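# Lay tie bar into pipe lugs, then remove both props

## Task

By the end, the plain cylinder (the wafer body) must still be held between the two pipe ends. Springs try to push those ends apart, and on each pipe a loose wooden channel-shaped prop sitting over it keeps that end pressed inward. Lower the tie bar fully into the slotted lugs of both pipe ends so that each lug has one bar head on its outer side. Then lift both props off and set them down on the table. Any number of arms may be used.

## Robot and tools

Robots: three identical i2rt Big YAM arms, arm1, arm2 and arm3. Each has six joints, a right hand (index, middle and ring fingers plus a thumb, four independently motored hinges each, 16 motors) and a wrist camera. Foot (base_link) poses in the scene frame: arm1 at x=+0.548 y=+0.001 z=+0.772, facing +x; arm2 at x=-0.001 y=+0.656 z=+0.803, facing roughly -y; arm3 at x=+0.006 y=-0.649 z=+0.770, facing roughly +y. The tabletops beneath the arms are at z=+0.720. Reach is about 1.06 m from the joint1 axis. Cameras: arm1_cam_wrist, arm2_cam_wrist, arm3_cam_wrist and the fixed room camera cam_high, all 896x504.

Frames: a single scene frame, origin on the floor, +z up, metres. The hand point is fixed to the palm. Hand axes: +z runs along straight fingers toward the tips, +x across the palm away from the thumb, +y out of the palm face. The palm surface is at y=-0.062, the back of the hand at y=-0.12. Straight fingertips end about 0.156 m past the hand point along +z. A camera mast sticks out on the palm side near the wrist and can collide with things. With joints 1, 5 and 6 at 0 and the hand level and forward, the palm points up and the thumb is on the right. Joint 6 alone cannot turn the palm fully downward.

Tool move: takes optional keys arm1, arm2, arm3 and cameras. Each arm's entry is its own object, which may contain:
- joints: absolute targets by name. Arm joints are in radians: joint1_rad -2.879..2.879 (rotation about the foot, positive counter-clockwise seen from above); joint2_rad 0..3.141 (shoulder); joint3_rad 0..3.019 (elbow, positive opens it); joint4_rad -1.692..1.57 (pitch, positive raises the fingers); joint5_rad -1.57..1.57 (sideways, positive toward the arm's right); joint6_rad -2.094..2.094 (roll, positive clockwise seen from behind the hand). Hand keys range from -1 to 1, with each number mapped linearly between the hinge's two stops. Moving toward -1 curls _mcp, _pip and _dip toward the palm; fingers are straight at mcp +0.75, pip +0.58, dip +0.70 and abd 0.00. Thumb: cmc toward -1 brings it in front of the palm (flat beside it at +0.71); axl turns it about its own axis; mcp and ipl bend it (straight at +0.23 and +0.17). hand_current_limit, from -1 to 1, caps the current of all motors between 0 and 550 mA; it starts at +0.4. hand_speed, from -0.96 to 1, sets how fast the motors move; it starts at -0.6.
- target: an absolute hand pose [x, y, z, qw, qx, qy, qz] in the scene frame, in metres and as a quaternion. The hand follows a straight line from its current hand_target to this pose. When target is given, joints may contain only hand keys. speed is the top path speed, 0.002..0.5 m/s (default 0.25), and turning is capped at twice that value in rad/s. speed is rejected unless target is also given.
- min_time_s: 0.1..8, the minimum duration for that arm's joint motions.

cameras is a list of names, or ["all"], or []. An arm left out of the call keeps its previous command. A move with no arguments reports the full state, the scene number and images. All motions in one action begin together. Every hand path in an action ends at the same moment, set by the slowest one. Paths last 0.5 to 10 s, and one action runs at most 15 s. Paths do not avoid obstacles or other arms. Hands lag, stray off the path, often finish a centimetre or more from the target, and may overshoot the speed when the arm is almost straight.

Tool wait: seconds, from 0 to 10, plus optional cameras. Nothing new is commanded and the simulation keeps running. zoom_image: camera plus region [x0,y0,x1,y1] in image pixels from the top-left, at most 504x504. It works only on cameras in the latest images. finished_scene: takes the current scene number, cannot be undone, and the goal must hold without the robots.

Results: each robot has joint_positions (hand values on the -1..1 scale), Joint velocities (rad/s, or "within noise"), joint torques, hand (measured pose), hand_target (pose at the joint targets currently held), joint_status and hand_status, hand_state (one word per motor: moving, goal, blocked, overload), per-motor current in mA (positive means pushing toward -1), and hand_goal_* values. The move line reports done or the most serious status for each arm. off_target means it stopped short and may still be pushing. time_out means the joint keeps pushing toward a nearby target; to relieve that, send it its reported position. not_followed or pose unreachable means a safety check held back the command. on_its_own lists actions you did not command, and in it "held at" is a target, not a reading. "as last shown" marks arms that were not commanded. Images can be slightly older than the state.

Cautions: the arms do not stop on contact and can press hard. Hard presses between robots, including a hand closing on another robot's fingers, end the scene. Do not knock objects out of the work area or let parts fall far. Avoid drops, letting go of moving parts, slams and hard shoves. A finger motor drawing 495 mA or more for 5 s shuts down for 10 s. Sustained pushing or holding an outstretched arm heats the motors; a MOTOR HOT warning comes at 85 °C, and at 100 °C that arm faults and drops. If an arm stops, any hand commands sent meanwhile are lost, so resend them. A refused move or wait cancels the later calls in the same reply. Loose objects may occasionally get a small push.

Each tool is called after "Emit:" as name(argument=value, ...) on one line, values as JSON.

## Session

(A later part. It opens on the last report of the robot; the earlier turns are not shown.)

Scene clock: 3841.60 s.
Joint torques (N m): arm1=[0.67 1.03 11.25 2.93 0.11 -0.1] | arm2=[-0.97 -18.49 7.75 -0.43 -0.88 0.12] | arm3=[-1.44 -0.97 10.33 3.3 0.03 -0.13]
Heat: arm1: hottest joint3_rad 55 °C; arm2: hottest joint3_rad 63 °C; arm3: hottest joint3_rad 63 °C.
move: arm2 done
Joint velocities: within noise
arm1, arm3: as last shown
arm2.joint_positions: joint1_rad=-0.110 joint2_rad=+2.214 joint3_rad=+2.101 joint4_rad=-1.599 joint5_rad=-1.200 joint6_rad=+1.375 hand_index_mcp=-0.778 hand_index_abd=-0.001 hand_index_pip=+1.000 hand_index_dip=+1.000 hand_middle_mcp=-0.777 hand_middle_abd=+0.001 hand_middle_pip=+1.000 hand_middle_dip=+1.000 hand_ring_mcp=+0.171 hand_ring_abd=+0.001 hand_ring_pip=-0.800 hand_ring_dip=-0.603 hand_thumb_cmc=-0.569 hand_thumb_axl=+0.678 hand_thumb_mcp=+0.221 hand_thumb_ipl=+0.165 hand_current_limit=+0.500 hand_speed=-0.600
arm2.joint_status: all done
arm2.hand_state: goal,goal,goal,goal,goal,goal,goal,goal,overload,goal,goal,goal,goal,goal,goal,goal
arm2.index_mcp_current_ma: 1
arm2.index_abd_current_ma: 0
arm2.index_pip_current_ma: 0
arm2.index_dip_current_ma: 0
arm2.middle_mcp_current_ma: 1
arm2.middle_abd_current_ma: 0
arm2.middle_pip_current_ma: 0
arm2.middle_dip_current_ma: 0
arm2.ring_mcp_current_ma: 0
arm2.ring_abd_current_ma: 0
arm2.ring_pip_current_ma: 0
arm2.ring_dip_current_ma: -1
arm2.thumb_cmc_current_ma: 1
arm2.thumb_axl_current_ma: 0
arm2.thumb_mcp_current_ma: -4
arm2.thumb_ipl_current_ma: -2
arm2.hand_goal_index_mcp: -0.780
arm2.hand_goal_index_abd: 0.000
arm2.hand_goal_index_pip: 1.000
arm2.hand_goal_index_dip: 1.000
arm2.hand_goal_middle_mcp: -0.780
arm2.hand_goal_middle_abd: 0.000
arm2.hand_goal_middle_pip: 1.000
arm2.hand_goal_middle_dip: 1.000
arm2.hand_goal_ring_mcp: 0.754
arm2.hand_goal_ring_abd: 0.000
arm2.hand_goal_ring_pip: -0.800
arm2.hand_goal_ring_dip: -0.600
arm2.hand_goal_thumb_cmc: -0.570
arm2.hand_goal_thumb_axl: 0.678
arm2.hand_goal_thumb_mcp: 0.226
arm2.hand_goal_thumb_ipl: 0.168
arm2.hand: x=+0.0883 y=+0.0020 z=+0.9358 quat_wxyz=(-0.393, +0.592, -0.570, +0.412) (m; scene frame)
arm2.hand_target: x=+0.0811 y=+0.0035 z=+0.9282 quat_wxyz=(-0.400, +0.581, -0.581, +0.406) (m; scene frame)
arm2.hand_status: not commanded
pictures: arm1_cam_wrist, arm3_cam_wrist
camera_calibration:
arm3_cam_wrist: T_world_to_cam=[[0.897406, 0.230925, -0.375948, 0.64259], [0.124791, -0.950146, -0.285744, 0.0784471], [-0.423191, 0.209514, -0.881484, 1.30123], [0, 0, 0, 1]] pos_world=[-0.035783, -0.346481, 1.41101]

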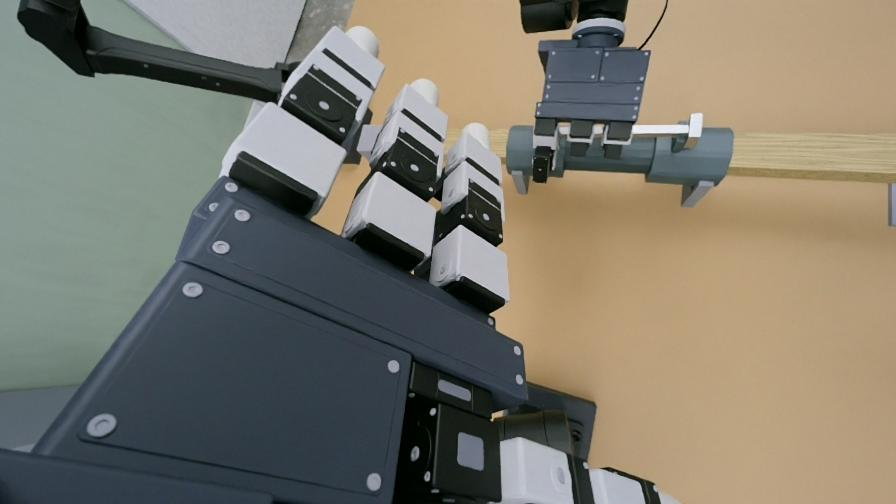

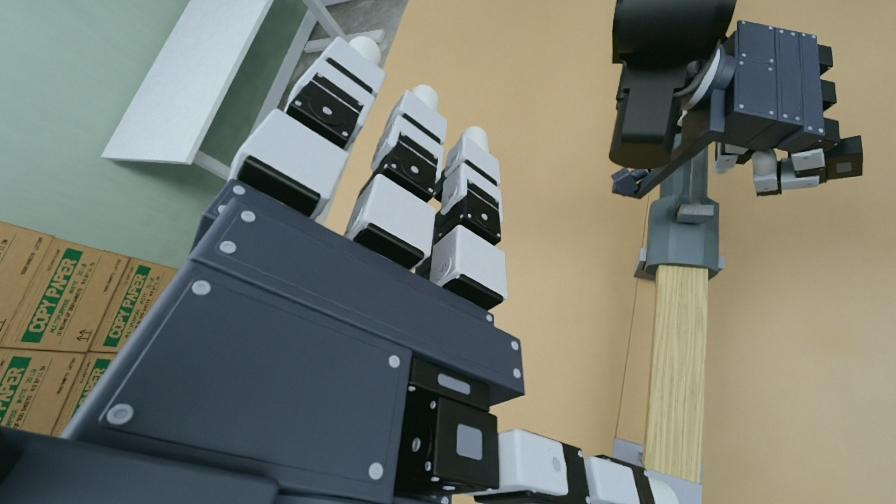

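Emit:
move(arm2={"joints":{"joint2_rad":2.240,"hand_thumb_mcp":0.11,"hand_thumb_ipl":0.03},"min_time_s":1.0})

Emit:
move(arm2={"joints":{"hand_index_mcp":-0.875,"hand_middle_mcp":-0.86,"hand_speed":-0.85}}, cameras=["arm1_cam_wrist","arm3_cam_wrist"])

Emit:
zoom_image(camera="arm1_cam_wrist", region=[640, 80, 740, 180])

Emit:
zoom_image(camera="arm3_cam_wrist", region=[640, 130, 760, 250])

Scene clock: 3858.03 s.
Joint torques (N m): arm1=[-0.21 1.49 10.89 2.77 0.05 -0.1] | arm2=[-0.91 -17.67 7.66 -0.49 -0.88 0.11] | arm3=[-1.55 -0.85 10.35 3.33 0.02 -0.13]
Heat: arm1: hottest joint3_rad 55 °C; arm2: hottest joint3_rad 63 °C; arm3: hottest joint3_rad 63 °C.
move: arm2 done
Joint velocities: within noise
arm1.joint_positions: joint1_rad=+0.427 joint2_rad=+0.588 joint3_rad=+1.418 joint4_rad=-1.317 joint5_rad=+0.045 joint6_rad=+1.028 hand_index_mcp=+0.756 hand_index_abd=+0.000 hand_index_pip=+0.577 hand_index_dip=+0.696 hand_middle_mcp=+0.756 hand_middle_abd=+0.000 hand_middle_pip=+0.577 hand_middle_dip=+0.696 hand_ring_mcp=+0.756 hand_ring_abd=+0.000 hand_ring_pip=+0.577 hand_ring_dip=+0.696 hand_thumb_cmc=+0.715 hand_thumb_axl=+0.677 hand_thumb_mcp=+0.226 hand_thumb_ipl=+0.168 hand_current_limit=+0.400 hand_speed=-0.600
arm1.joint_status: not commanded
arm1.hand_state: goal,goal,goal,goal,goal,goal,goal,goal,goal,goal,goal,goal,goal,goal,goal,goal
arm1.index_mcp_current_ma: 3
arm1.index_abd_current_ma: 0
arm1.index_pip_current_ma: 1
arm1.index_dip_current_ma: 0
arm1.middle_mcp_current_ma: 3
arm1.middle_abd_current_ma: 0
arm1.middle_pip_current_ma: 1
arm1.middle_dip_current_ma: 0
arm1.ring_mcp_current_ma: 4
arm1.ring_abd_current_ma: 0
arm1.ring_pip_current_ma: 1
arm1.ring_dip_current_ma: 0
arm1.thumb_cmc_current_ma: 3
arm1.thumb_axl_current_ma: -2
arm1.thumb_mcp_current_ma: 0
arm1.thumb_ipl_current_ma: -1
arm1.hand_goal_index_mcp: 0.754
arm1.hand_goal_index_abd: 0.000
arm1.hand_goal_index_pip: 0.576
arm1.hand_goal_index_dip: 0.696
arm1.hand_goal_middle_mcp: 0.754
arm1.hand_goal_middle_abd: 0.000
arm1.hand_goal_middle_pip: 0.576
arm1.hand_goal_middle_dip: 0.696
arm1.hand_goal_ring_mcp: 0.754
arm1.hand_goal_ring_abd: 0.000
arm1.hand_goal_ring_pip: 0.576
arm1.hand_goal_ring_dip: 0.696
arm1.hand_goal_thumb_cmc: 0.714
arm1.hand_goal_thumb_axl: 0.678
arm1.hand_goal_thumb_mcp: 0.226
arm1.hand_goal_thumb_ipl: 0.168
arm1.hand: x=+0.3030 y=-0.0080 z=+1.3596 quat_wxyz=(-0.515, -0.386, +0.764, +0.051) (m; scene frame)
arm1.hand_target: x=+0.3066 y=-0.0064 z=+1.3696 quat_wxyz=(-0.525, -0.383, +0.758, +0.051) (m; scene frame)
arm1.hand_status: not commanded
arm2.joint_positions: joint1_rad=-0.110 joint2_rad=+2.223 joint3_rad=+2.101 joint4_rad=-1.599 joint5_rad=-1.200 joint6_rad=+1.376 hand_index_mcp=-0.778 hand_index_abd=-0.001 hand_index_pip=+1.000 hand_index_dip=+1.000 hand_middle_mcp=-0.777 hand_middle_abd=+0.001 hand_middle_pip=+1.000 hand_middle_dip=+1.000 hand_ring_mcp=+0.171 hand_ring_abd=+0.001 hand_ring_pip=-0.800 hand_ring_dip=-0.603 hand_thumb_cmc=-0.569 hand_thumb_axl=+0.678 hand_thumb_mcp=+0.111 hand_thumb_ipl=+0.032 hand_current_limit=+0.500 hand_speed=-0.600
arm2.joint_status: all done
arm2.hand_state: goal,goal,goal,goal,goal,goal,goal,goal,overload,goal,goal,goal,goal,goal,goal,goal
arm2.index_mcp_current_ma: 1
arm2.index_abd_current_ma: 0
arm2.index_pip_current_ma: 0
arm2.index_dip_current_ma: 0
arm2.middle_mcp_current_ma: 1
arm2.middle_abd_current_ma: 0
arm2.middle_pip_current_ma: 0
arm2.middle_dip_current_ma: 0
arm2.ring_mcp_current_ma: 0
arm2.ring_abd_current_ma: 0
arm2.ring_pip_current_ma: 0
arm2.ring_dip_current_ma: -1
arm2.thumb_cmc_current_ma: 1
arm2.thumb_axl_current_ma: 0
arm2.thumb_mcp_current_ma: 1
arm2.thumb_ipl_current_ma: 2
arm2.hand_goal_index_mcp: -0.780
arm2.hand_goal_index_abd: 0.000
arm2.hand_goal_index_pip: 1.000
arm2.hand_goal_index_dip: 1.000
arm2.hand_goal_middle_mcp: -0.780
arm2.hand_goal_middle_abd: 0.000
arm2.hand_goal_middle_pip: 1.000
arm2.hand_goal_middle_dip: 1.000
arm2.hand_goal_ring_mcp: 0.754
arm2.hand_goal_ring_abd: 0.000
arm2.hand_goal_ring_pip: -0.800
arm2.hand_goal_ring_dip: -0.600
arm2.hand_goal_thumb_cmc: -0.570
arm2.hand_goal_thumb_axl: 0.678
arm2.hand_goal_thumb_mcp: 0.110
arm2.hand_goal_thumb_ipl: 0.030
arm2.hand: x=+0.0883 y=+0.0020 z=+0.9296 quat_wxyz=(-0.397, +0.590, -0.572, +0.409) (m; scene frame)
arm2.hand_target: x=+0.0813 y=+0.0036 z=+0.9209 quat_wxyz=(-0.404, +0.578, -0.583, +0.403) (m; scene frame)
arm2.hand_status: not commanded
arm3: as last shown
pictures: none

Scene clock: 3858.67 s.
Joint torques (N m): arm1=[-0.26 0.91 11.17 2.93 0.06 -0.14] | arm2=[-0.85 -17.73 7.66 -0.44 -0.87 0.12] | arm3=[-1.49 -0.85 10.35 3.29 0.03 -0.13]
Heat: arm1: hottest joint3_rad 55 °C; arm2: hottest joint3_rad 63 °C; arm3: hottest joint3_rad 63 °C.
move: arm2 done
Joint velocities: within noise
arm1, arm3: as last shown
arm2.joint_positions: joint1_rad=-0.110 joint2_rad=+2.223 joint3_rad=+2.101 joint4_rad=-1.599 joint5_rad=-1.200 joint6_rad=+1.376 hand_index_mcp=-0.861 hand_index_abd=-0.001 hand_index_pip=+1.000 hand_index_dip=+1.000 hand_middle_mcp=-0.845 hand_middle_abd=+0.001 hand_middle_pip=+1.000 hand_middle_dip=+1.000 hand_ring_mcp=+0.171 hand_ring_abd=+0.001 hand_ring_pip=-0.800 hand_ring_dip=-0.603 hand_thumb_cmc=-0.569 hand_thumb_axl=+0.678 hand_thumb_mcp=+0.111 hand_thumb_ipl=+0.032 hand_current_limit=+0.500 hand_speed=-0.850
arm2.joint_status: all done
arm2.hand_state: goal,goal,goal,goal,goal,goal,goal,goal,overload,goal,goal,goal,goal,goal,goal,goal
arm2.index_mcp_current_ma: 15
arm2.index_abd_current_ma: 0
arm2.index_pip_current_ma: 0
arm2.index_dip_current_ma: 0
arm2.middle_mcp_current_ma: 17
arm2.middle_abd_current_ma: 0
arm2.middle_pip_current_ma: 0
arm2.middle_dip_current_ma: 0
arm2.ring_mcp_current_ma: 0
arm2.ring_abd_current_ma: 0
arm2.ring_pip_current_ma: 0
arm2.ring_dip_current_ma: -1
arm2.thumb_cmc_current_ma: 1
arm2.thumb_axl_current_ma: 0
arm2.thumb_mcp_current_ma: 1
arm2.thumb_ipl_current_ma: 2
arm2.hand_goal_index_mcp: -0.874
arm2.hand_goal_index_abd: 0.000
arm2.hand_goal_index_pip: 1.000
arm2.hand_goal_index_dip: 1.000
arm2.hand_goal_middle_mcp: -0.860
arm2.hand_goal_middle_abd: 0.000
arm2.hand_goal_middle_pip: 1.000
arm2.hand_goal_middle_dip: 1.000
arm2.hand_goal_ring_mcp: 0.754
arm2.hand_goal_ring_abd: 0.000
arm2.hand_goal_ring_pip: -0.800
arm2.hand_goal_ring_dip: -0.600
arm2.hand_goal_thumb_cmc: -0.570
arm2.hand_goal_thumb_axl: 0.678
arm2.hand_goal_thumb_mcp: 0.110
arm2.hand_goal_thumb_ipl: 0.030
arm2.hand: x=+0.0883 y=+0.0020 z=+0.9296 quat_wxyz=(-0.397, +0.590, -0.572, +0.409) (m; scene frame)
arm2.hand_target: x=+0.0813 y=+0.0036 z=+0.9209 quat_wxyz=(-0.404, +0.578, -0.583, +0.403) (m; scene frame)
arm2.hand_status: not commanded
pictures: arm1_cam_wrist, arm3_cam_wrist
camera_calibration:
arm3_cam_wrist: T_world_to_cam=[[0.897406, 0.230925, -0.375948, 0.64259], [0.124791, -0.950146, -0.285744, 0.0784471], [-0.423191, 0.209514, -0.881484, 1.30123], [0, 0, 0, 1]] pos_world=[-0.035783, -0.346481, 1.41101]

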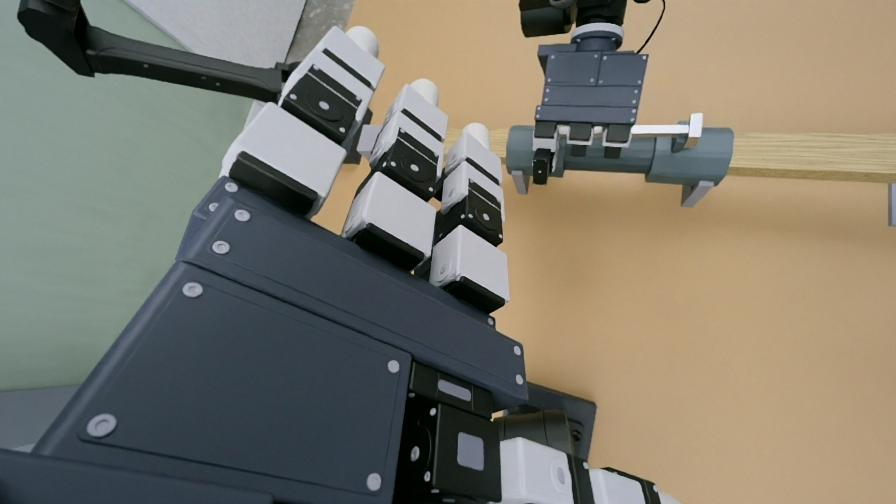

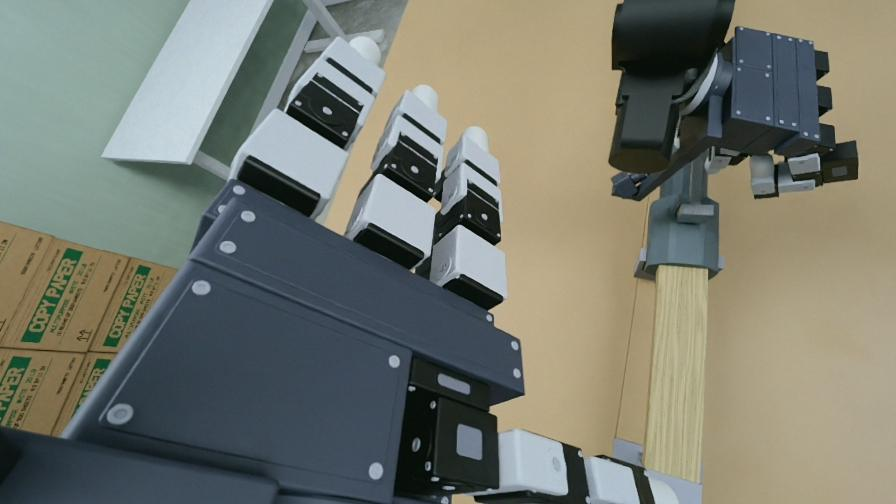

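Scaled by 5.040 from the camera's 896x504 image, which has a finer 1280x720 frame.

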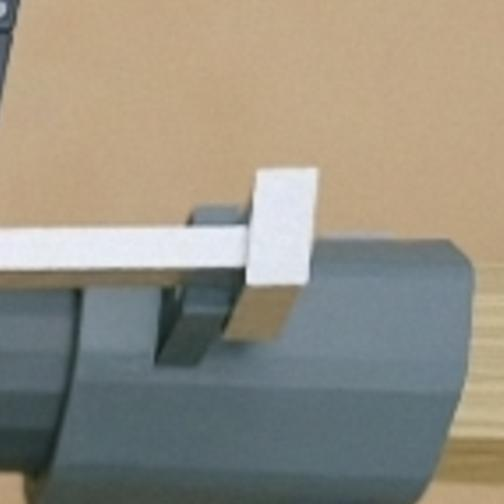

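Scaled by 4.200 from the camera's 896x504 image, which has a finer 1280x720 frame.

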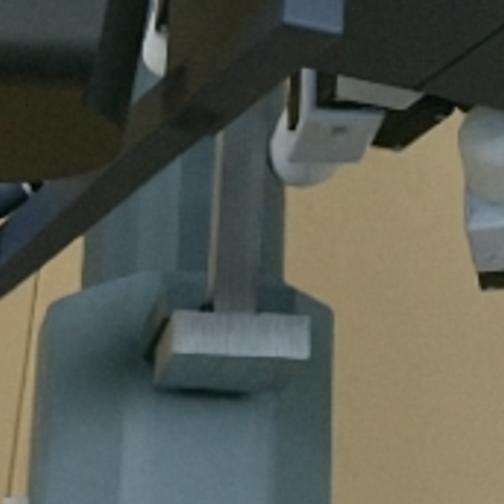

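Emit:
move(arm2={"joints":{"hand_index_mcp":-0.94,"hand_middle_mcp":-0.87}}, cameras=["arm1_cam_wrist"])

Emit:
zoom_image(camera="arm1_cam_wrist", region=[640, 80, 740, 180])

Scene clock: 3864.43 s.
Joint torques (N m): arm1=[-0.38 1.67 11.18 2.76 0.11 -0.07] | arm2=[-0.91 -17.85 7.65 -0.44 -0.86 0.11] | arm3=[-1.38 -1.03 10.35 3.32 0.02 -0.13]
Heat: arm1: hottest joint3_rad 55 °C; arm2: hottest joint3_rad 63 °C; arm3: hottest joint3_rad 63 °C.
move: arm2 off_target
Joint velocities: within noise
arm1, arm3: as last shown
arm2.joint_positions: joint1_rad=-0.110 joint2_rad=+2.225 joint3_rad=+2.101 joint4_rad=-1.599 joint5_rad=-1.200 joint6_rad=+1.376 hand_index_mcp=-0.902 hand_index_abd=-0.001 hand_index_pip=+1.000 hand_index_dip=+1.000 hand_middle_mcp=-0.855 hand_middle_abd=+0.001 hand_middle_pip=+1.000 hand_middle_dip=+1.000 hand_ring_mcp=+0.170 hand_ring_abd=+0.001 hand_ring_pip=-0.800 hand_ring_dip=-0.603 hand_thumb_cmc=-0.569 hand_thumb_axl=+0.678 hand_thumb_mcp=+0.112 hand_thumb_ipl=+0.033 hand_current_limit=+0.500 hand_speed=-0.850
arm2.joint_status: hand_index_mcp off_target (ended at -0.902, target -0.940); the others done
arm2.hand_state: blocked,goal,goal,goal,goal,goal,goal,goal,overload,goal,goal,goal,goal,goal,goal,goal
arm2.index_mcp_current_ma: 71
arm2.index_abd_current_ma: 0
arm2.index_pip_current_ma: 0
arm2.index_dip_current_ma: 0
arm2.middle_mcp_current_ma: 18
arm2.middle_abd_current_ma: 0
arm2.middle_pip_current_ma: 0
arm2.middle_dip_current_ma: 0
arm2.ring_mcp_current_ma: 0
arm2.ring_abd_current_ma: 0
arm2.ring_pip_current_ma: 0
arm2.ring_dip_current_ma: -1
arm2.thumb_cmc_current_ma: 1
arm2.thumb_axl_current_ma: 0
arm2.thumb_mcp_current_ma: 1
arm2.thumb_ipl_current_ma: 2
arm2.hand_goal_index_mcp: -0.940
arm2.hand_goal_index_abd: 0.000
arm2.hand_goal_index_pip: 1.000
arm2.hand_goal_index_dip: 1.000
arm2.hand_goal_middle_mcp: -0.870
arm2.hand_goal_middle_abd: 0.000
arm2.hand_goal_middle_pip: 1.000
arm2.hand_goal_middle_dip: 1.000
arm2.hand_goal_ring_mcp: 0.754
arm2.hand_goal_ring_abd: 0.000
arm2.hand_goal_ring_pip: -0.800
arm2.hand_goal_ring_dip: -0.600
arm2.hand_goal_thumb_cmc: -0.570
arm2.hand_goal_thumb_axl: 0.678
arm2.hand_goal_thumb_mcp: 0.110
arm2.hand_goal_thumb_ipl: 0.030
arm2.hand: x=+0.0884 y=+0.0020 z=+0.9289 quat_wxyz=(-0.397, +0.589, -0.573, +0.409) (m; scene frame)
arm2.hand_target: x=+0.0813 y=+0.0036 z=+0.9207 quat_wxyz=(-0.404, +0.578, -0.583, +0.403) (m; scene frame)
arm2.hand_status: not commanded
pictures: arm1_cam_wrist

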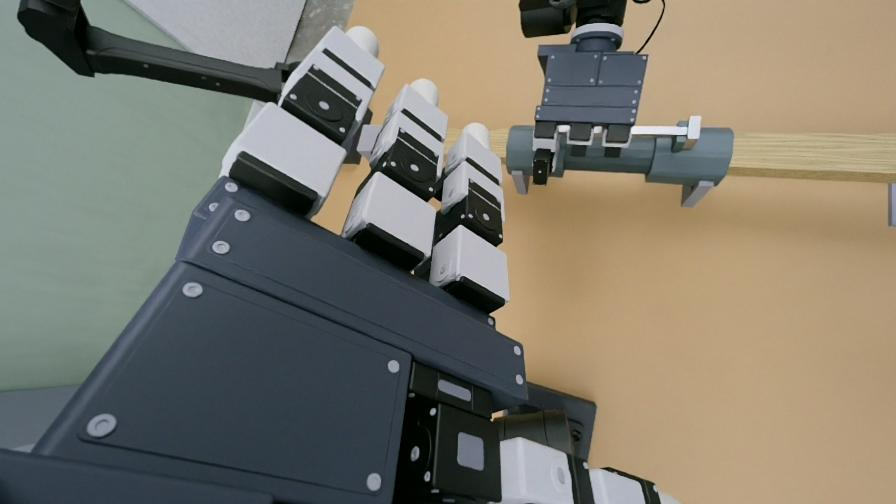

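Scaled by 5.040 from the camera's 896x504 image, which has a finer 1280x720 frame.

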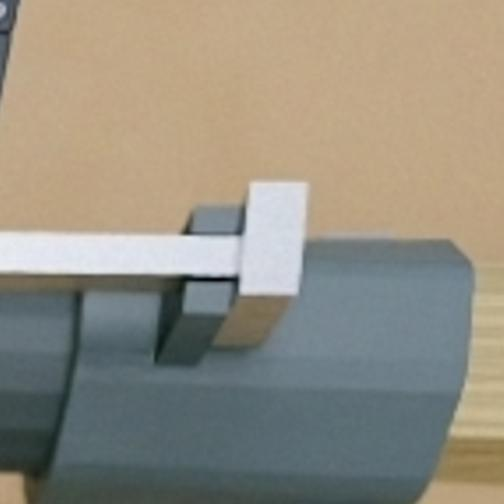

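Emit:
move(arm2={"joints":{"hand_index_mcp":-0.78,"hand_middle_mcp":-0.78,"hand_thumb_mcp":0.225,"hand_thumb_ipl":0.168,"hand_speed":-0.7}})

Emit:
move(arm2={"joints":{"joint2_rad":2.10},"min_time_s":2.0})

Emit:
move(arm2={"joints":{"joint2_rad":1.65,"joint3_rad":2.0,"joint4_rad":-1.55},"min_time_s":3.0}, cameras=["arm1_cam_wrist","arm3_cam_wrist","cam_high"])

Emit:
zoom_image(camera="arm1_cam_wrist", region=[500, 80, 740, 220])

Emit:
zoom_image(camera="arm3_cam_wrist", region=[665, 180, 725, 240])

Emit:
zoom_image(camera="arm3_cam_wrist", region=[665, 50, 725, 110])

Scene clock: 3873.77 s.
Joint torques (N m): arm1=[-1.03 1.55 11.17 3.04 0.13 -0.1] | arm2=[-1.03 -17.85 7.65 -0.46 -0.87 0.11] | arm3=[-1.38 -0.97 10.35 3.29 0.02 -0.14]
Heat: arm1: hottest joint3_rad 55 °C; arm2: hottest joint3_rad 63 °C; arm3: hottest joint3_rad 63 °C.
move: arm2 done
Joint velocities: within noise
arm1, arm3: as last shown
arm2.joint_positions: joint1_rad=-0.110 joint2_rad=+2.225 joint3_rad=+2.101 joint4_rad=-1.599 joint5_rad=-1.200 joint6_rad=+1.376 hand_index_mcp=-0.778 hand_index_abd=-0.001 hand_index_pip=+1.000 hand_index_dip=+1.000 hand_middle_mcp=-0.777 hand_middle_abd=+0.001 hand_middle_pip=+1.000 hand_middle_dip=+1.000 hand_ring_mcp=+0.170 hand_ring_abd=+0.001 hand_ring_pip=-0.800 hand_ring_dip=-0.603 hand_thumb_cmc=-0.569 hand_thumb_axl=+0.678 hand_thumb_mcp=+0.221 hand_thumb_ipl=+0.165 hand_current_limit=+0.500 hand_speed=-0.700
arm2.joint_status: all done
arm2.hand_state: goal,goal,goal,goal,goal,goal,goal,goal,overload,goal,goal,goal,goal,goal,goal,goal
arm2.index_mcp_current_ma: 1
arm2.index_abd_current_ma: 0
arm2.index_pip_current_ma: 0
arm2.index_dip_current_ma: 0
arm2.middle_mcp_current_ma: 1
arm2.middle_abd_current_ma: 0
arm2.middle_pip_current_ma: 0
arm2.middle_dip_current_ma: 0
arm2.ring_mcp_current_ma: 0
arm2.ring_abd_current_ma: 0
arm2.ring_pip_current_ma: 0
arm2.ring_dip_current_ma: -1
arm2.thumb_cmc_current_ma: 1
arm2.thumb_axl_current_ma: 0
arm2.thumb_mcp_current_ma: -4
arm2.thumb_ipl_current_ma: -2
arm2.hand_goal_index_mcp: -0.780
arm2.hand_goal_index_abd: 0.000
arm2.hand_goal_index_pip: 1.000
arm2.hand_goal_index_dip: 1.000
arm2.hand_goal_middle_mcp: -0.780
arm2.hand_goal_middle_abd: 0.000
arm2.hand_goal_middle_pip: 1.000
arm2.hand_goal_middle_dip: 1.000
arm2.hand_goal_ring_mcp: 0.754
arm2.hand_goal_ring_abd: 0.000
arm2.hand_goal_ring_pip: -0.800
arm2.hand_goal_ring_dip: -0.600
arm2.hand_goal_thumb_cmc: -0.570
arm2.hand_goal_thumb_axl: 0.678
arm2.hand_goal_thumb_mcp: 0.226
arm2.hand_goal_thumb_ipl: 0.168
arm2.hand: x=+0.0884 y=+0.0020 z=+0.9289 quat_wxyz=(-0.397, +0.589, -0.573, +0.409) (m; scene frame)
arm2.hand_target: x=+0.0814 y=+0.0037 z=+0.9207 quat_wxyz=(-0.404, +0.578, -0.583, +0.403) (m; scene frame)
arm2.hand_status: not commanded
pictures: none

Scene clock: 3876.23 s.
Joint torques (N m): arm1=[-1.14 1.61 11.14 2.97 0.13 -0.08] | arm2=[-0.97 -19.96 7.9 -0.27 -0.87 0.08] | arm3=[-1.44 -1.03 10.36 3.28 0.03 -0.13]
Heat: arm1: hottest joint3_rad 55 °C; arm2: hottest joint3_rad 63 °C; arm3: hottest joint3_rad 63 °C.
move: arm2 done
Joint velocities: within noise
arm1: as last shown
arm2.joint_positions: joint1_rad=-0.110 joint2_rad=+2.124 joint3_rad=+2.101 joint4_rad=-1.599 joint5_rad=-1.200 joint6_rad=+1.376 hand_index_mcp=-0.778 hand_index_abd=-0.001 hand_index_pip=+1.000 hand_index_dip=+1.000 hand_middle_mcp=-0.777 hand_middle_abd=+0.001 hand_middle_pip=+1.000 hand_middle_dip=+1.000 hand_ring_mcp=+0.170 hand_ring_abd=+0.001 hand_ring_pip=-0.800 hand_ring_dip=-0.603 hand_thumb_cmc=-0.569 hand_thumb_axl=+0.678 hand_thumb_mcp=+0.221 hand_thumb_ipl=+0.165 hand_current_limit=+0.500 hand_speed=-0.700
arm2.joint_status: all done
arm2.hand_state: goal,goal,goal,goal,goal,goal,goal,goal,overload,goal,goal,goal,goal,goal,goal,goal
arm2.index_mcp_current_ma: 1
arm2.index_abd_current_ma: 0
arm2.index_pip_current_ma: 0
arm2.index_dip_current_ma: 0
arm2.middle_mcp_current_ma: 1
arm2.middle_abd_current_ma: 0
arm2.middle_pip_current_ma: 0
arm2.middle_dip_current_ma: 0
arm2.ring_mcp_current_ma: 0
arm2.ring_abd_current_ma: 0
arm2.ring_pip_current_ma: 0
arm2.ring_dip_current_ma: -1
arm2.thumb_cmc_current_ma: 1
arm2.thumb_axl_current_ma: 0
arm2.thumb_mcp_current_ma: -4
arm2.thumb_ipl_current_ma: -2
arm2.hand_goal_index_mcp: -0.780
arm2.hand_goal_index_abd: 0.000
arm2.hand_goal_index_pip: 1.000
arm2.hand_goal_index_dip: 1.000
arm2.hand_goal_middle_mcp: -0.780
arm2.hand_goal_middle_abd: 0.000
arm2.hand_goal_middle_pip: 1.000
arm2.hand_goal_middle_dip: 1.000
arm2.hand_goal_ring_mcp: 0.754
arm2.hand_goal_ring_abd: 0.000
arm2.hand_goal_ring_pip: -0.800
arm2.hand_goal_ring_dip: -0.600
arm2.hand_goal_thumb_cmc: -0.570
arm2.hand_goal_thumb_axl: 0.678
arm2.hand_goal_thumb_mcp: 0.226
arm2.hand_goal_thumb_ipl: 0.168
arm2.hand: x=+0.0880 y=+0.0046 z=+0.9918 quat_wxyz=(-0.365, +0.609, -0.553, +0.436) (m; scene frame)
arm2.hand_target: x=+0.0810 y=+0.0079 z=+1.0077 quat_wxyz=(-0.360, +0.607, -0.556, +0.440) (m; scene frame)
arm2.hand_status: not commanded
arm3.joint_positions: joint1_rad=+0.360 joint2_rad=+0.793 joint3_rad=+1.201 joint4_rad=-0.772 joint5_rad=+0.042 joint6_rad=+1.066 hand_index_mcp=+0.755 hand_index_abd=+0.001 hand_index_pip=+0.577 hand_index_dip=+0.696 hand_middle_mcp=+0.755 hand_middle_abd=+0.001 hand_middle_pip=+0.577 hand_middle_dip=+0.696 hand_ring_mcp=+0.756 hand_ring_abd=+0.001 hand_ring_pip=+0.577 hand_ring_dip=+0.696 hand_thumb_cmc=+0.715 hand_thumb_axl=+0.677 hand_thumb_mcp=+0.226 hand_thumb_ipl=+0.168 hand_current_limit=+0.400 hand_speed=-0.600
arm3.joint_status: not commanded
arm3.hand_state: goal,goal,goal,goal,goal,goal,goal,goal,goal,goal,goal,goal,goal,goal,goal,goal
arm3.index_mcp_current_ma: 0
arm3.index_abd_current_ma: 0
arm3.index_pip_current_ma: 0
arm3.index_dip_current_ma: 0
arm3.middle_mcp_current_ma: 0
arm3.middle_abd_current_ma: 0
arm3.middle_pip_current_ma: 0
arm3.middle_dip_current_ma: 0
arm3.ring_mcp_current_ma: 0
arm3.ring_abd_current_ma: 0
arm3.ring_pip_current_ma: 0
arm3.ring_dip_current_ma: 0
arm3.thumb_cmc_current_ma: 0
arm3.thumb_axl_current_ma: 0
arm3.thumb_mcp_current_ma: 0
arm3.thumb_ipl_current_ma: 0
arm3.hand_goal_index_mcp: 0.754
arm3.hand_goal_index_abd: 0.000
arm3.hand_goal_index_pip: 0.576
arm3.hand_goal_index_dip: 0.696
arm3.hand_goal_middle_mcp: 0.754
arm3.hand_goal_middle_abd: 0.000
arm3.hand_goal_middle_pip: 0.576
arm3.hand_goal_middle_dip: 0.696
arm3.hand_goal_ring_mcp: 0.754
arm3.hand_goal_ring_abd: 0.000
arm3.hand_goal_ring_pip: 0.576
arm3.hand_goal_ring_dip: 0.696
arm3.hand_goal_thumb_cmc: 0.714
arm3.hand_goal_thumb_axl: 0.678
arm3.hand_goal_thumb_mcp: 0.226
arm3.hand_goal_thumb_ipl: 0.168
arm3.hand: x=-0.0595 y=-0.2582 z=+1.3064 quat_wxyz=(-0.372, +0.278, +0.772, +0.435) (m; scene frame)
arm3.hand_target: x=-0.0611 y=-0.2544 z=+1.3089 quat_wxyz=(-0.376, +0.276, +0.768, +0.439) (m; scene frame)
arm3.hand_status: not commanded
pictures: none

Scene clock: 3879.87 s.
Joint torques (N m): arm1=[-1.38 0.79 11.06 2.52 0.1 -0.05] | arm2=[-1.03 -14.21 8.03 1.47 -0.82 -0.06] | arm3=[-1.44 -0.97 10.33 3.26 0.02 -0.13]
Heat: arm1: hottest joint3_rad 55 °C; arm2: hottest joint3_rad 63 °C; arm3: hottest joint3_rad 63 °C.
move: arm2 done
Joint velocities: within noise
arm1, arm3: as last shown
arm2.joint_positions: joint1_rad=-0.110 joint2_rad=+1.665 joint3_rad=+1.998 joint4_rad=-1.567 joint5_rad=-1.200 joint6_rad=+1.376 hand_index_mcp=-0.778 hand_index_abd=-0.001 hand_index_pip=+1.000 hand_index_dip=+1.000 hand_middle_mcp=-0.777 hand_middle_abd=+0.001 hand_middle_pip=+1.000 hand_middle_dip=+1.000 hand_ring_mcp=+0.170 hand_ring_abd=+0.001 hand_ring_pip=-0.800 hand_ring_dip=-0.603 hand_thumb_cmc=-0.569 hand_thumb_axl=+0.678 hand_thumb_mcp=+0.221 hand_thumb_ipl=+0.165 hand_current_limit=+0.500 hand_speed=-0.700
arm2.joint_status: all done
arm2.hand_state: goal,goal,goal,goal,goal,goal,goal,goal,overload,goal,goal,goal,goal,goal,goal,goal
arm2.index_mcp_current_ma: 1
arm2.index_abd_current_ma: 0
arm2.index_pip_current_ma: 0
arm2.index_dip_current_ma: 0
arm2.middle_mcp_current_ma: 1
arm2.middle_abd_current_ma: 0
arm2.middle_pip_current_ma: 0
arm2.middle_dip_current_ma: 0
arm2.ring_mcp_current_ma: 0
arm2.ring_abd_current_ma: 0
arm2.ring_pip_current_ma: 0
arm2.ring_dip_current_ma: -1
arm2.thumb_cmc_current_ma: 1
arm2.thumb_axl_current_ma: 0
arm2.thumb_mcp_current_ma: -4
arm2.thumb_ipl_current_ma: -2
arm2.hand_goal_index_mcp: -0.780
arm2.hand_goal_index_abd: 0.000
arm2.hand_goal_index_pip: 1.000
arm2.hand_goal_index_dip: 1.000
arm2.hand_goal_middle_mcp: -0.780
arm2.hand_goal_middle_abd: 0.000
arm2.hand_goal_middle_pip: 1.000
arm2.hand_goal_middle_dip: 1.000
arm2.hand_goal_ring_mcp: 0.754
arm2.hand_goal_ring_abd: 0.000
arm2.hand_goal_ring_pip: -0.800
arm2.hand_goal_ring_dip: -0.600
arm2.hand_goal_thumb_cmc: -0.570
arm2.hand_goal_thumb_axl: 0.678
arm2.hand_goal_thumb_mcp: 0.226
arm2.hand_goal_thumb_ipl: 0.168
arm2.hand: x=+0.0915 y=+0.0945 z=+1.2194 quat_wxyz=(-0.234, +0.672, -0.464, +0.527) (m; scene frame)
arm2.hand_target: x=+0.0854 y=+0.0949 z=+1.2292 quat_wxyz=(-0.221, +0.672, -0.462, +0.535) (m; scene frame)
arm2.hand_status: not commanded
pictures: arm1_cam_wrist, arm3_cam_wrist, cam_high
camera_calibration:
arm3_cam_wrist: T_world_to_cam=[[0.897406, 0.230925, -0.375948, 0.64259], [0.124791, -0.950146, -0.285744, 0.0784471], [-0.423191, 0.209514, -0.881484, 1.30123], [0, 0, 0, 1]] pos_world=[-0.035783, -0.346481, 1.41101]

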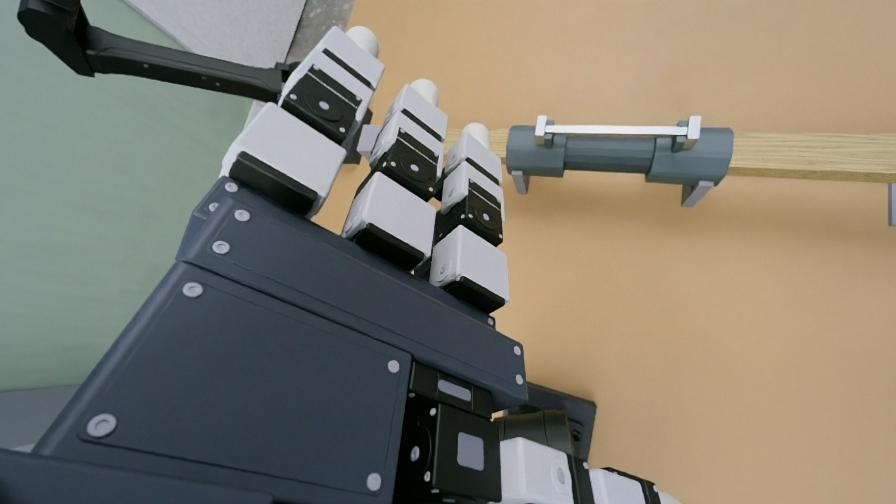

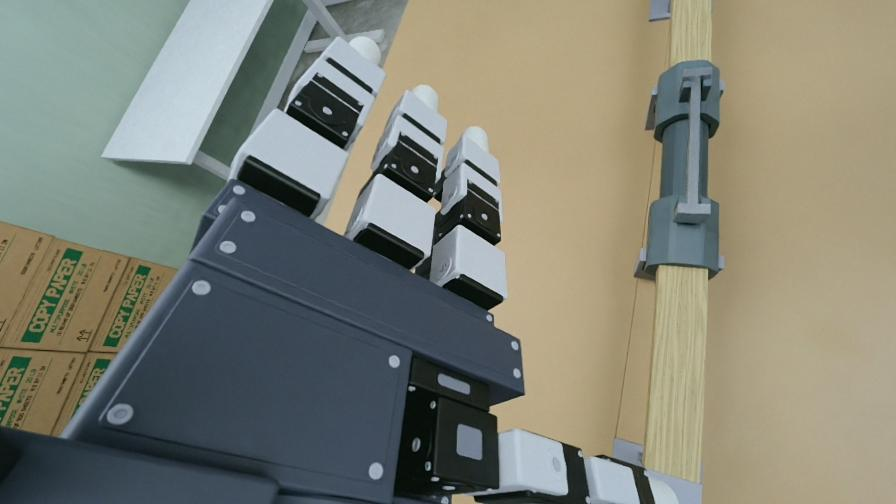

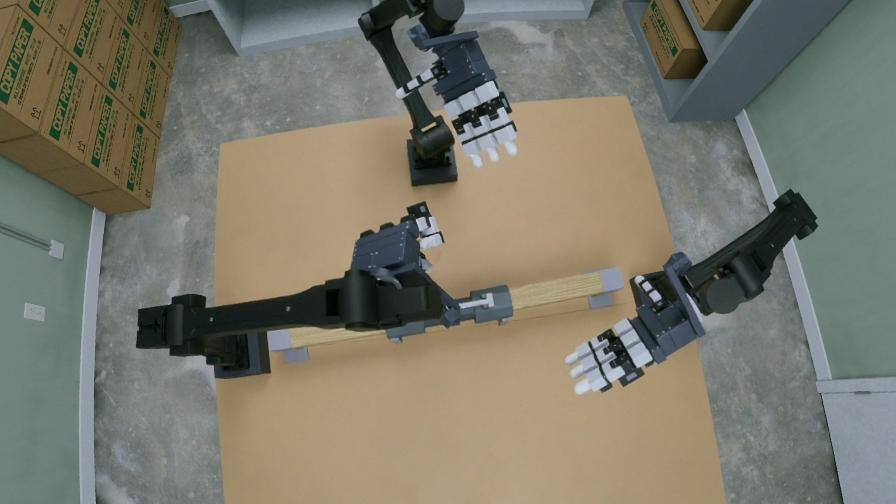

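Scaled by 2.100 from the camera's 896x504 image, which has a finer 1280x720 frame.

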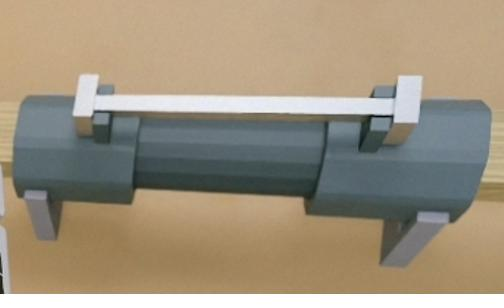

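Scaled by 8.400 from the camera's 896x504 image, which has a finer 1280x720 frame.

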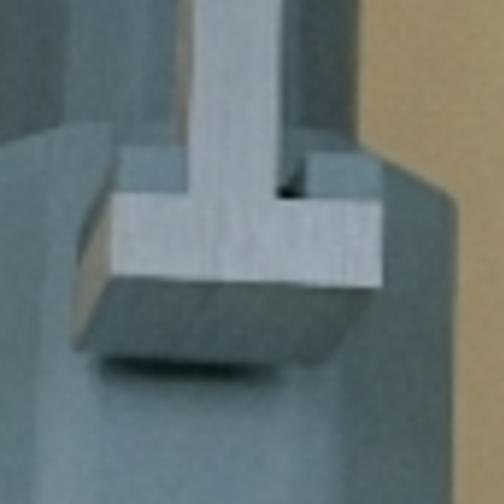

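Scaled by 8.400 from the camera's 896x504 image, which has a finer 1280x720 frame.

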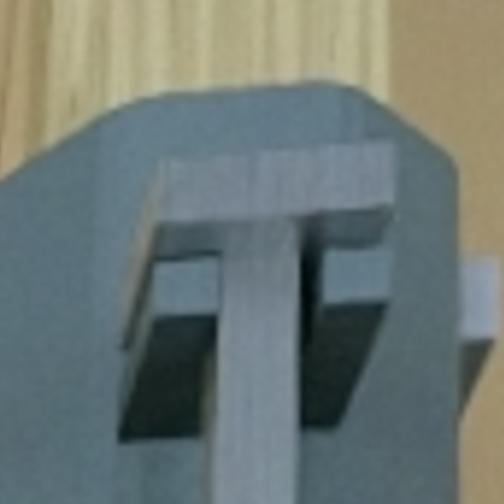

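Emit:
zoom_image(camera="arm1_cam_wrist", region=[515, 95, 575, 155])

Emit:
zoom_image(camera="arm1_cam_wrist", region=[660, 100, 720, 160])

Scaled by 8.400 from the camera's 896x504 image, which has a finer 1280x720 frame.

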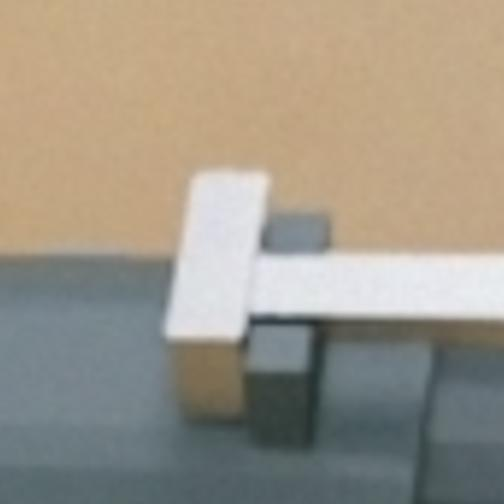

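Scaled by 8.400 from the camera's 896x504 image, which has a finer 1280x720 frame.

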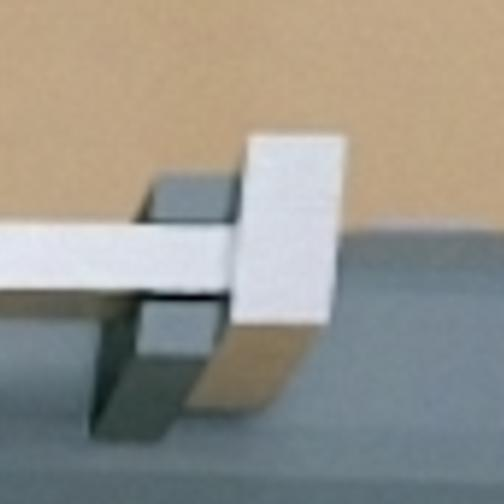

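Emit:
zoom_image(camera="arm1_cam_wrist", region=[720, 100, 896, 240])

Emit:
zoom_image(camera="arm3_cam_wrist", region=[590, 220, 760, 504])

Emit:
zoom_image(camera="cam_high", region=[460, 240, 660, 340])

Scaled by 2.864 from the camera's 896x504 image, which has a finer 1280x720 frame.

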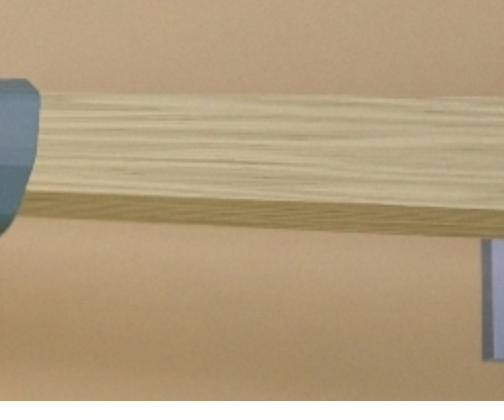

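Scaled by 1.775 from the camera's 896x504 image, which has a finer 1280x720 frame.

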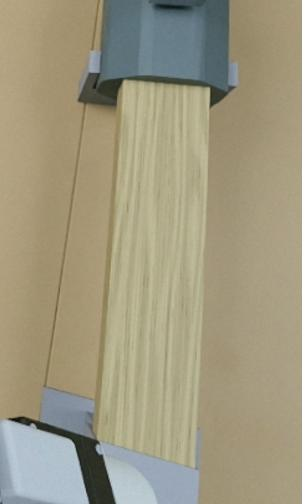

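Scaled by 2.520 from the camera's 896x504 image, which has a finer 1280x720 frame.

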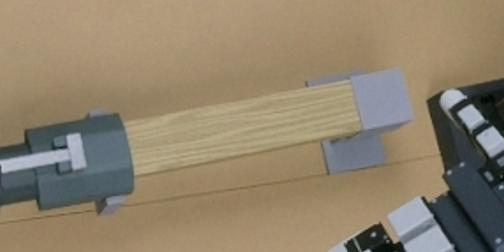

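Emit:
move(arm2={"target":[0.08,0.285,1.04,-0.4085,0.603,-0.558,0.3985],"speed":0.15,"joints":{"hand_index_mcp":-0.70,"hand_middle_mcp":-0.70,"hand_thumb_mcp":0.35,"hand_speed":-0.5}}, cameras=["arm1_cam_wrist","arm3_cam_wrist","arm2_cam_wrist","cam_high"])

Scene clock: 4057.67 s.
Joint torques (N m): arm1=[-0.91 2.02 11.03 2.74 0.09 0.01] | arm2=[-1.14 -10.75 7.36 -0.59 -0.69 -0.11] | arm3=[-1.49 -0.91 10.35 3.29 0.03 -0.13]
Heat: arm1: hottest joint3_rad 55 °C; arm2: hottest joint3_rad 62 °C; arm3: hottest joint3_rad 63 °C.
move: arm2 done
Joint velocities: within noise
arm1, arm3: as last shown
arm2.joint_positions: joint1_rad=-0.151 joint2_rad=+1.454 joint3_rad=+1.270 joint4_rad=-1.698 joint5_rad=-1.169 joint6_rad=+1.216 hand_index_mcp=-0.699 hand_index_abd=-0.001 hand_index_pip=+1.000 hand_index_dip=+1.000 hand_middle_mcp=-0.698 hand_middle_abd=+0.001 hand_middle_pip=+1.000 hand_middle_dip=+1.000 hand_ring_mcp=+0.170 hand_ring_abd=+0.001 hand_ring_pip=-0.800 hand_ring_dip=-0.603 hand_thumb_cmc=-0.569 hand_thumb_axl=+0.678 hand_thumb_mcp=+0.344 hand_thumb_ipl=+0.165 hand_current_limit=+0.500 hand_speed=-0.500
arm2.joint_status: all done
arm2.hand_state: goal,goal,goal,goal,goal,goal,goal,goal,overload,goal,goal,goal,goal,goal,goal,goal
arm2.index_mcp_current_ma: 0
arm2.index_abd_current_ma: 0
arm2.index_pip_current_ma: 0
arm2.index_dip_current_ma: 0
arm2.middle_mcp_current_ma: 1
arm2.middle_abd_current_ma: 0
arm2.middle_pip_current_ma: 0
arm2.middle_dip_current_ma: 0
arm2.ring_mcp_current_ma: 0
arm2.ring_abd_current_ma: 0
arm2.ring_pip_current_ma: 0
arm2.ring_dip_current_ma: -1
arm2.thumb_cmc_current_ma: 1
arm2.thumb_axl_current_ma: 0
arm2.thumb_mcp_current_ma: -6
arm2.thumb_ipl_current_ma: -2
arm2.hand_goal_index_mcp: -0.700
arm2.hand_goal_index_abd: 0.000
arm2.hand_goal_index_pip: 1.000
arm2.hand_goal_index_dip: 1.000
arm2.hand_goal_middle_mcp: -0.700
arm2.hand_goal_middle_abd: 0.000
arm2.hand_goal_middle_pip: 1.000
arm2.hand_goal_middle_dip: 1.000
arm2.hand_goal_ring_mcp: 0.754
arm2.hand_goal_ring_abd: 0.000
arm2.hand_goal_ring_pip: -0.800
arm2.hand_goal_ring_dip: -0.600
arm2.hand_goal_thumb_cmc: -0.570
arm2.hand_goal_thumb_axl: 0.678
arm2.hand_goal_thumb_mcp: 0.350
arm2.hand_goal_thumb_ipl: 0.168
arm2.hand: x=+0.0853 y=+0.2835 z=+1.0331 quat_wxyz=(-0.401, +0.597, -0.571, +0.396) (m; scene frame)
arm2.hand_target: x=+0.0806 y=+0.2849 z=+1.0396 quat_wxyz=(-0.393, +0.600, -0.569, +0.402) (m; scene frame)
arm2.hand_status: done (0.009 m and 1.8 deg from the pose sent, 0.262 m and 28.3 deg at the start; a joint's target at an end of its range on 48 of 79 steps)
pictures: arm1_cam_wrist, arm2_cam_wrist, arm3_cam_wrist, cam_high
camera_calibration:
arm2_cam_wrist: T_world_to_cam=[[-0.247443, 0.745618, -0.618729, 0.484681], [-0.553035, 0.415655, 0.722068, -0.872214], [0.795565, 0.52085, 0.309502, -0.411814], [0, 0, 0, 1]] pos_world=[-0.0348092, 0.215646, 1.05714]
arm3_cam_wrist: T_world_to_cam=[[0.897406, 0.230925, -0.375948, 0.64259], [0.124791, -0.950146, -0.285744, 0.0784471], [-0.423191, 0.209514, -0.881484, 1.30123], [0, 0, 0, 1]] pos_world=[-0.035783, -0.346481, 1.41101]

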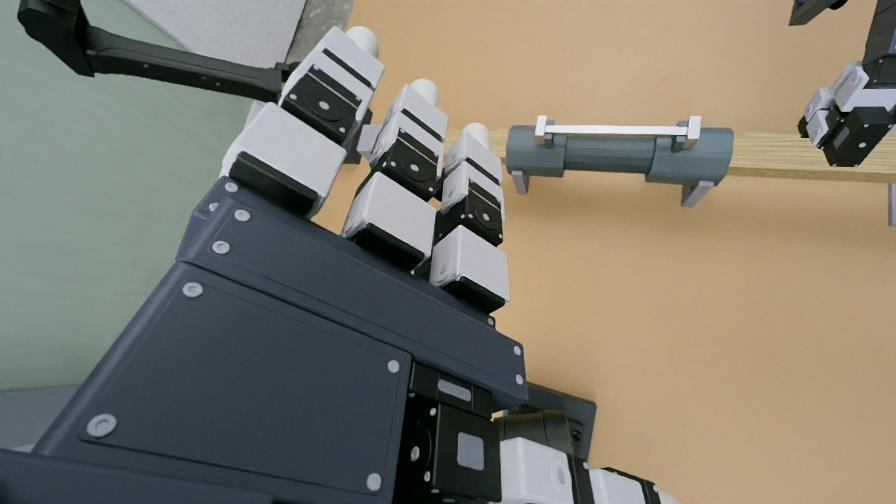

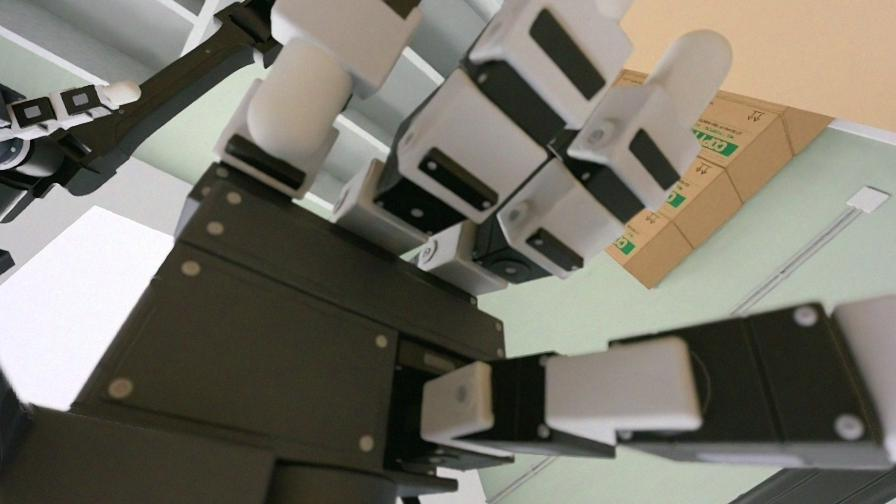

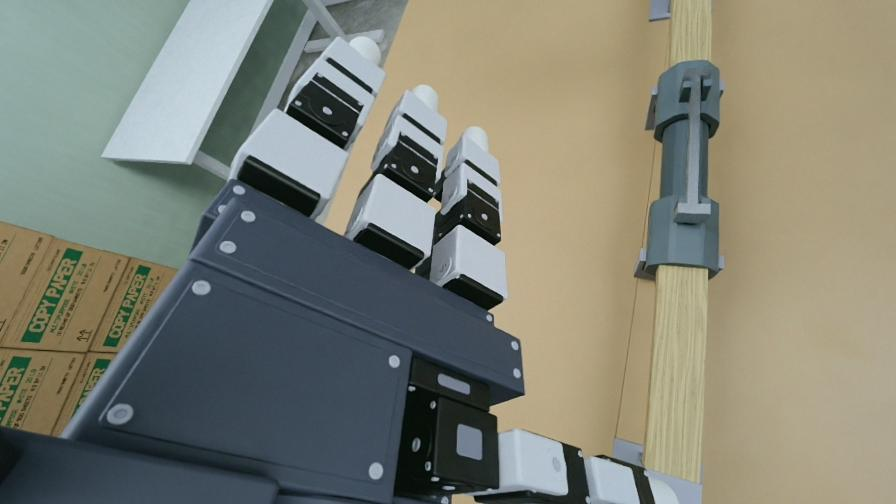

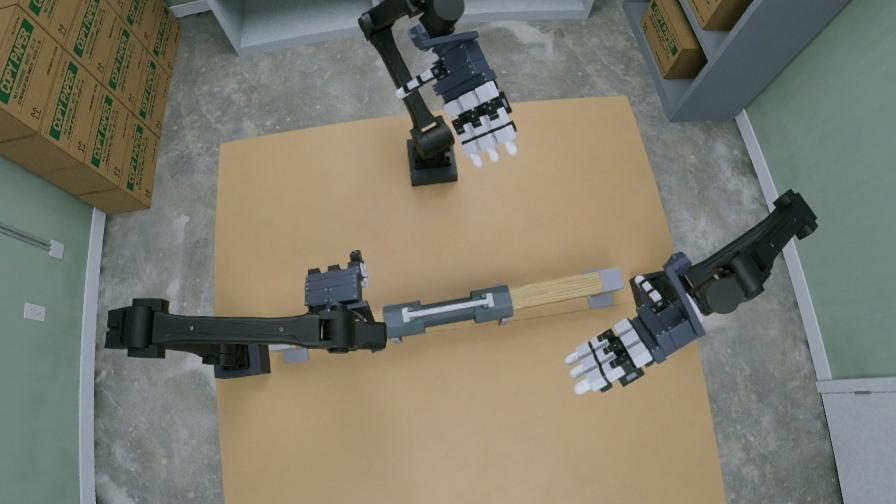

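Emit:
move(arm1={"joints":{"joint1_rad":0.0},"min_time_s":3.0}, cameras=["arm1_cam_wrist"])

Emit:
zoom_image(camera="arm1_cam_wrist", region=[500, 40, 800, 210])

Scene clock: 4089.83 s.
Joint torques (N m): arm1=[-1.55 0.73 11.23 2.88 0.18 -0.13] | arm2=[-1.08 -10.81 7.36 -0.61 -0.69 -0.12] | arm3=[-1.49 -0.97 10.36 3.3 0.03 -0.14]
Heat: arm1: hottest joint3_rad 55 °C; arm2: hottest joint3_rad 60 °C; arm3: hottest joint3_rad 63 °C.
move: arm1 done
Joint velocities: within noise
arm1.joint_positions: joint1_rad=+0.012 joint2_rad=+0.588 joint3_rad=+1.418 joint4_rad=-1.317 joint5_rad=+0.045 joint6_rad=+1.028 hand_index_mcp=+0.756 hand_index_abd=+0.000 hand_index_pip=+0.577 hand_index_dip=+0.696 hand_middle_mcp=+0.756 hand_middle_abd=+0.000 hand_middle_pip=+0.577 hand_middle_dip=+0.696 hand_ring_mcp=+0.756 hand_ring_abd=+0.000 hand_ring_pip=+0.577 hand_ring_dip=+0.696 hand_thumb_cmc=+0.716 hand_thumb_axl=+0.677 hand_thumb_mcp=+0.226 hand_thumb_ipl=+0.168 hand_current_limit=+0.400 hand_speed=-0.600
arm1.joint_status: all done
arm1.hand_state: goal,goal,goal,goal,goal,goal,goal,goal,goal,goal,goal,goal,goal,goal,goal,goal
arm1.index_mcp_current_ma: 4
arm1.index_abd_current_ma: 0
arm1.index_pip_current_ma: 1
arm1.index_dip_current_ma: 0
arm1.middle_mcp_current_ma: 5
arm1.middle_abd_current_ma: 0
arm1.middle_pip_current_ma: 1
arm1.middle_dip_current_ma: 0
arm1.ring_mcp_current_ma: 5
arm1.ring_abd_current_ma: 0
arm1.ring_pip_current_ma: 1
arm1.ring_dip_current_ma: 0
arm1.thumb_cmc_current_ma: 3
arm1.thumb_axl_current_ma: -2
arm1.thumb_mcp_current_ma: 0
arm1.thumb_ipl_current_ma: -1
arm1.hand_goal_index_mcp: 0.754
arm1.hand_goal_index_abd: 0.000
arm1.hand_goal_index_pip: 0.576
arm1.hand_goal_index_dip: 0.696
arm1.hand_goal_middle_mcp: 0.754
arm1.hand_goal_middle_abd: 0.000
arm1.hand_goal_middle_pip: 0.576
arm1.hand_goal_middle_dip: 0.696
arm1.hand_goal_ring_mcp: 0.754
arm1.hand_goal_ring_abd: 0.000
arm1.hand_goal_ring_pip: 0.576
arm1.hand_goal_ring_dip: 0.696
arm1.hand_goal_thumb_cmc: 0.714
arm1.hand_goal_thumb_axl: 0.678
arm1.hand_goal_thumb_mcp: 0.226
arm1.hand_goal_thumb_ipl: 0.168
arm1.hand: x=+0.3203 y=+0.0922 z=+1.3595 quat_wxyz=(-0.493, -0.220, +0.827, +0.155) (m; scene frame)
arm1.hand_target: x=+0.3254 y=+0.0949 z=+1.3695 quat_wxyz=(-0.502, -0.214, +0.822, +0.161) (m; scene frame)
arm1.hand_status: not commanded
arm2, arm3: as last shown
arm2.hand_target: x=+0.0807 y=+0.2849 z=+1.0396 quat_wxyz=(-0.393, +0.600, -0.569, +0.402) (m; scene frame)
pictures: arm1_cam_wrist
camera_calibration:
arm1_cam_wrist: T_world_to_cam=[[0.12981, 0.94026, -0.314738, 0.342394], [0.948927, -0.209862, -0.235573, -0.0110575], [-0.287552, -0.268084, -0.919481, 1.49138], [0, 0, 0, 1]] pos_world=[0.394895, 0.0755537, 1.47645]

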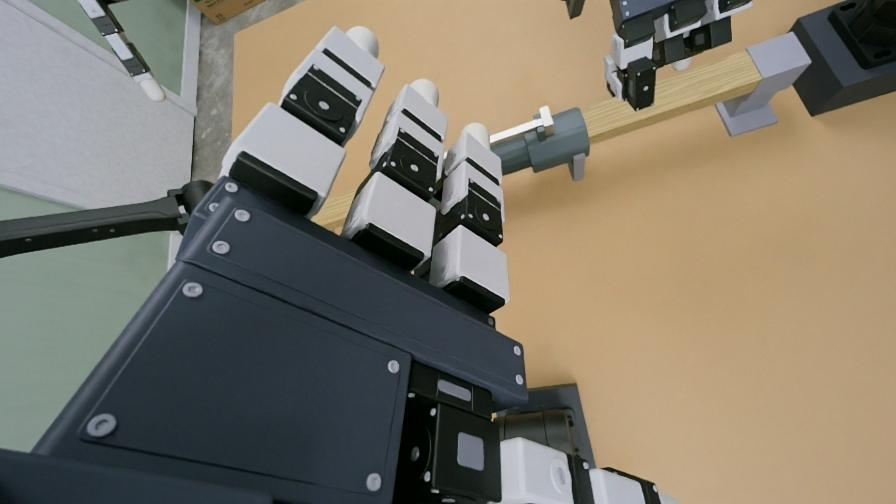

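Scaled by 1.680 from the camera's 896x504 image, which has a finer 1280x720 frame.

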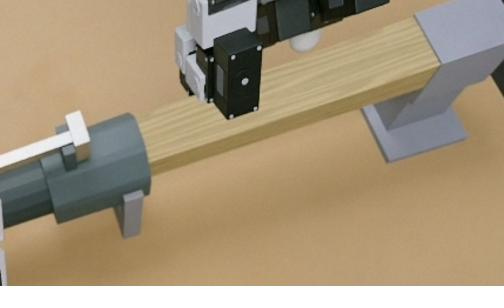

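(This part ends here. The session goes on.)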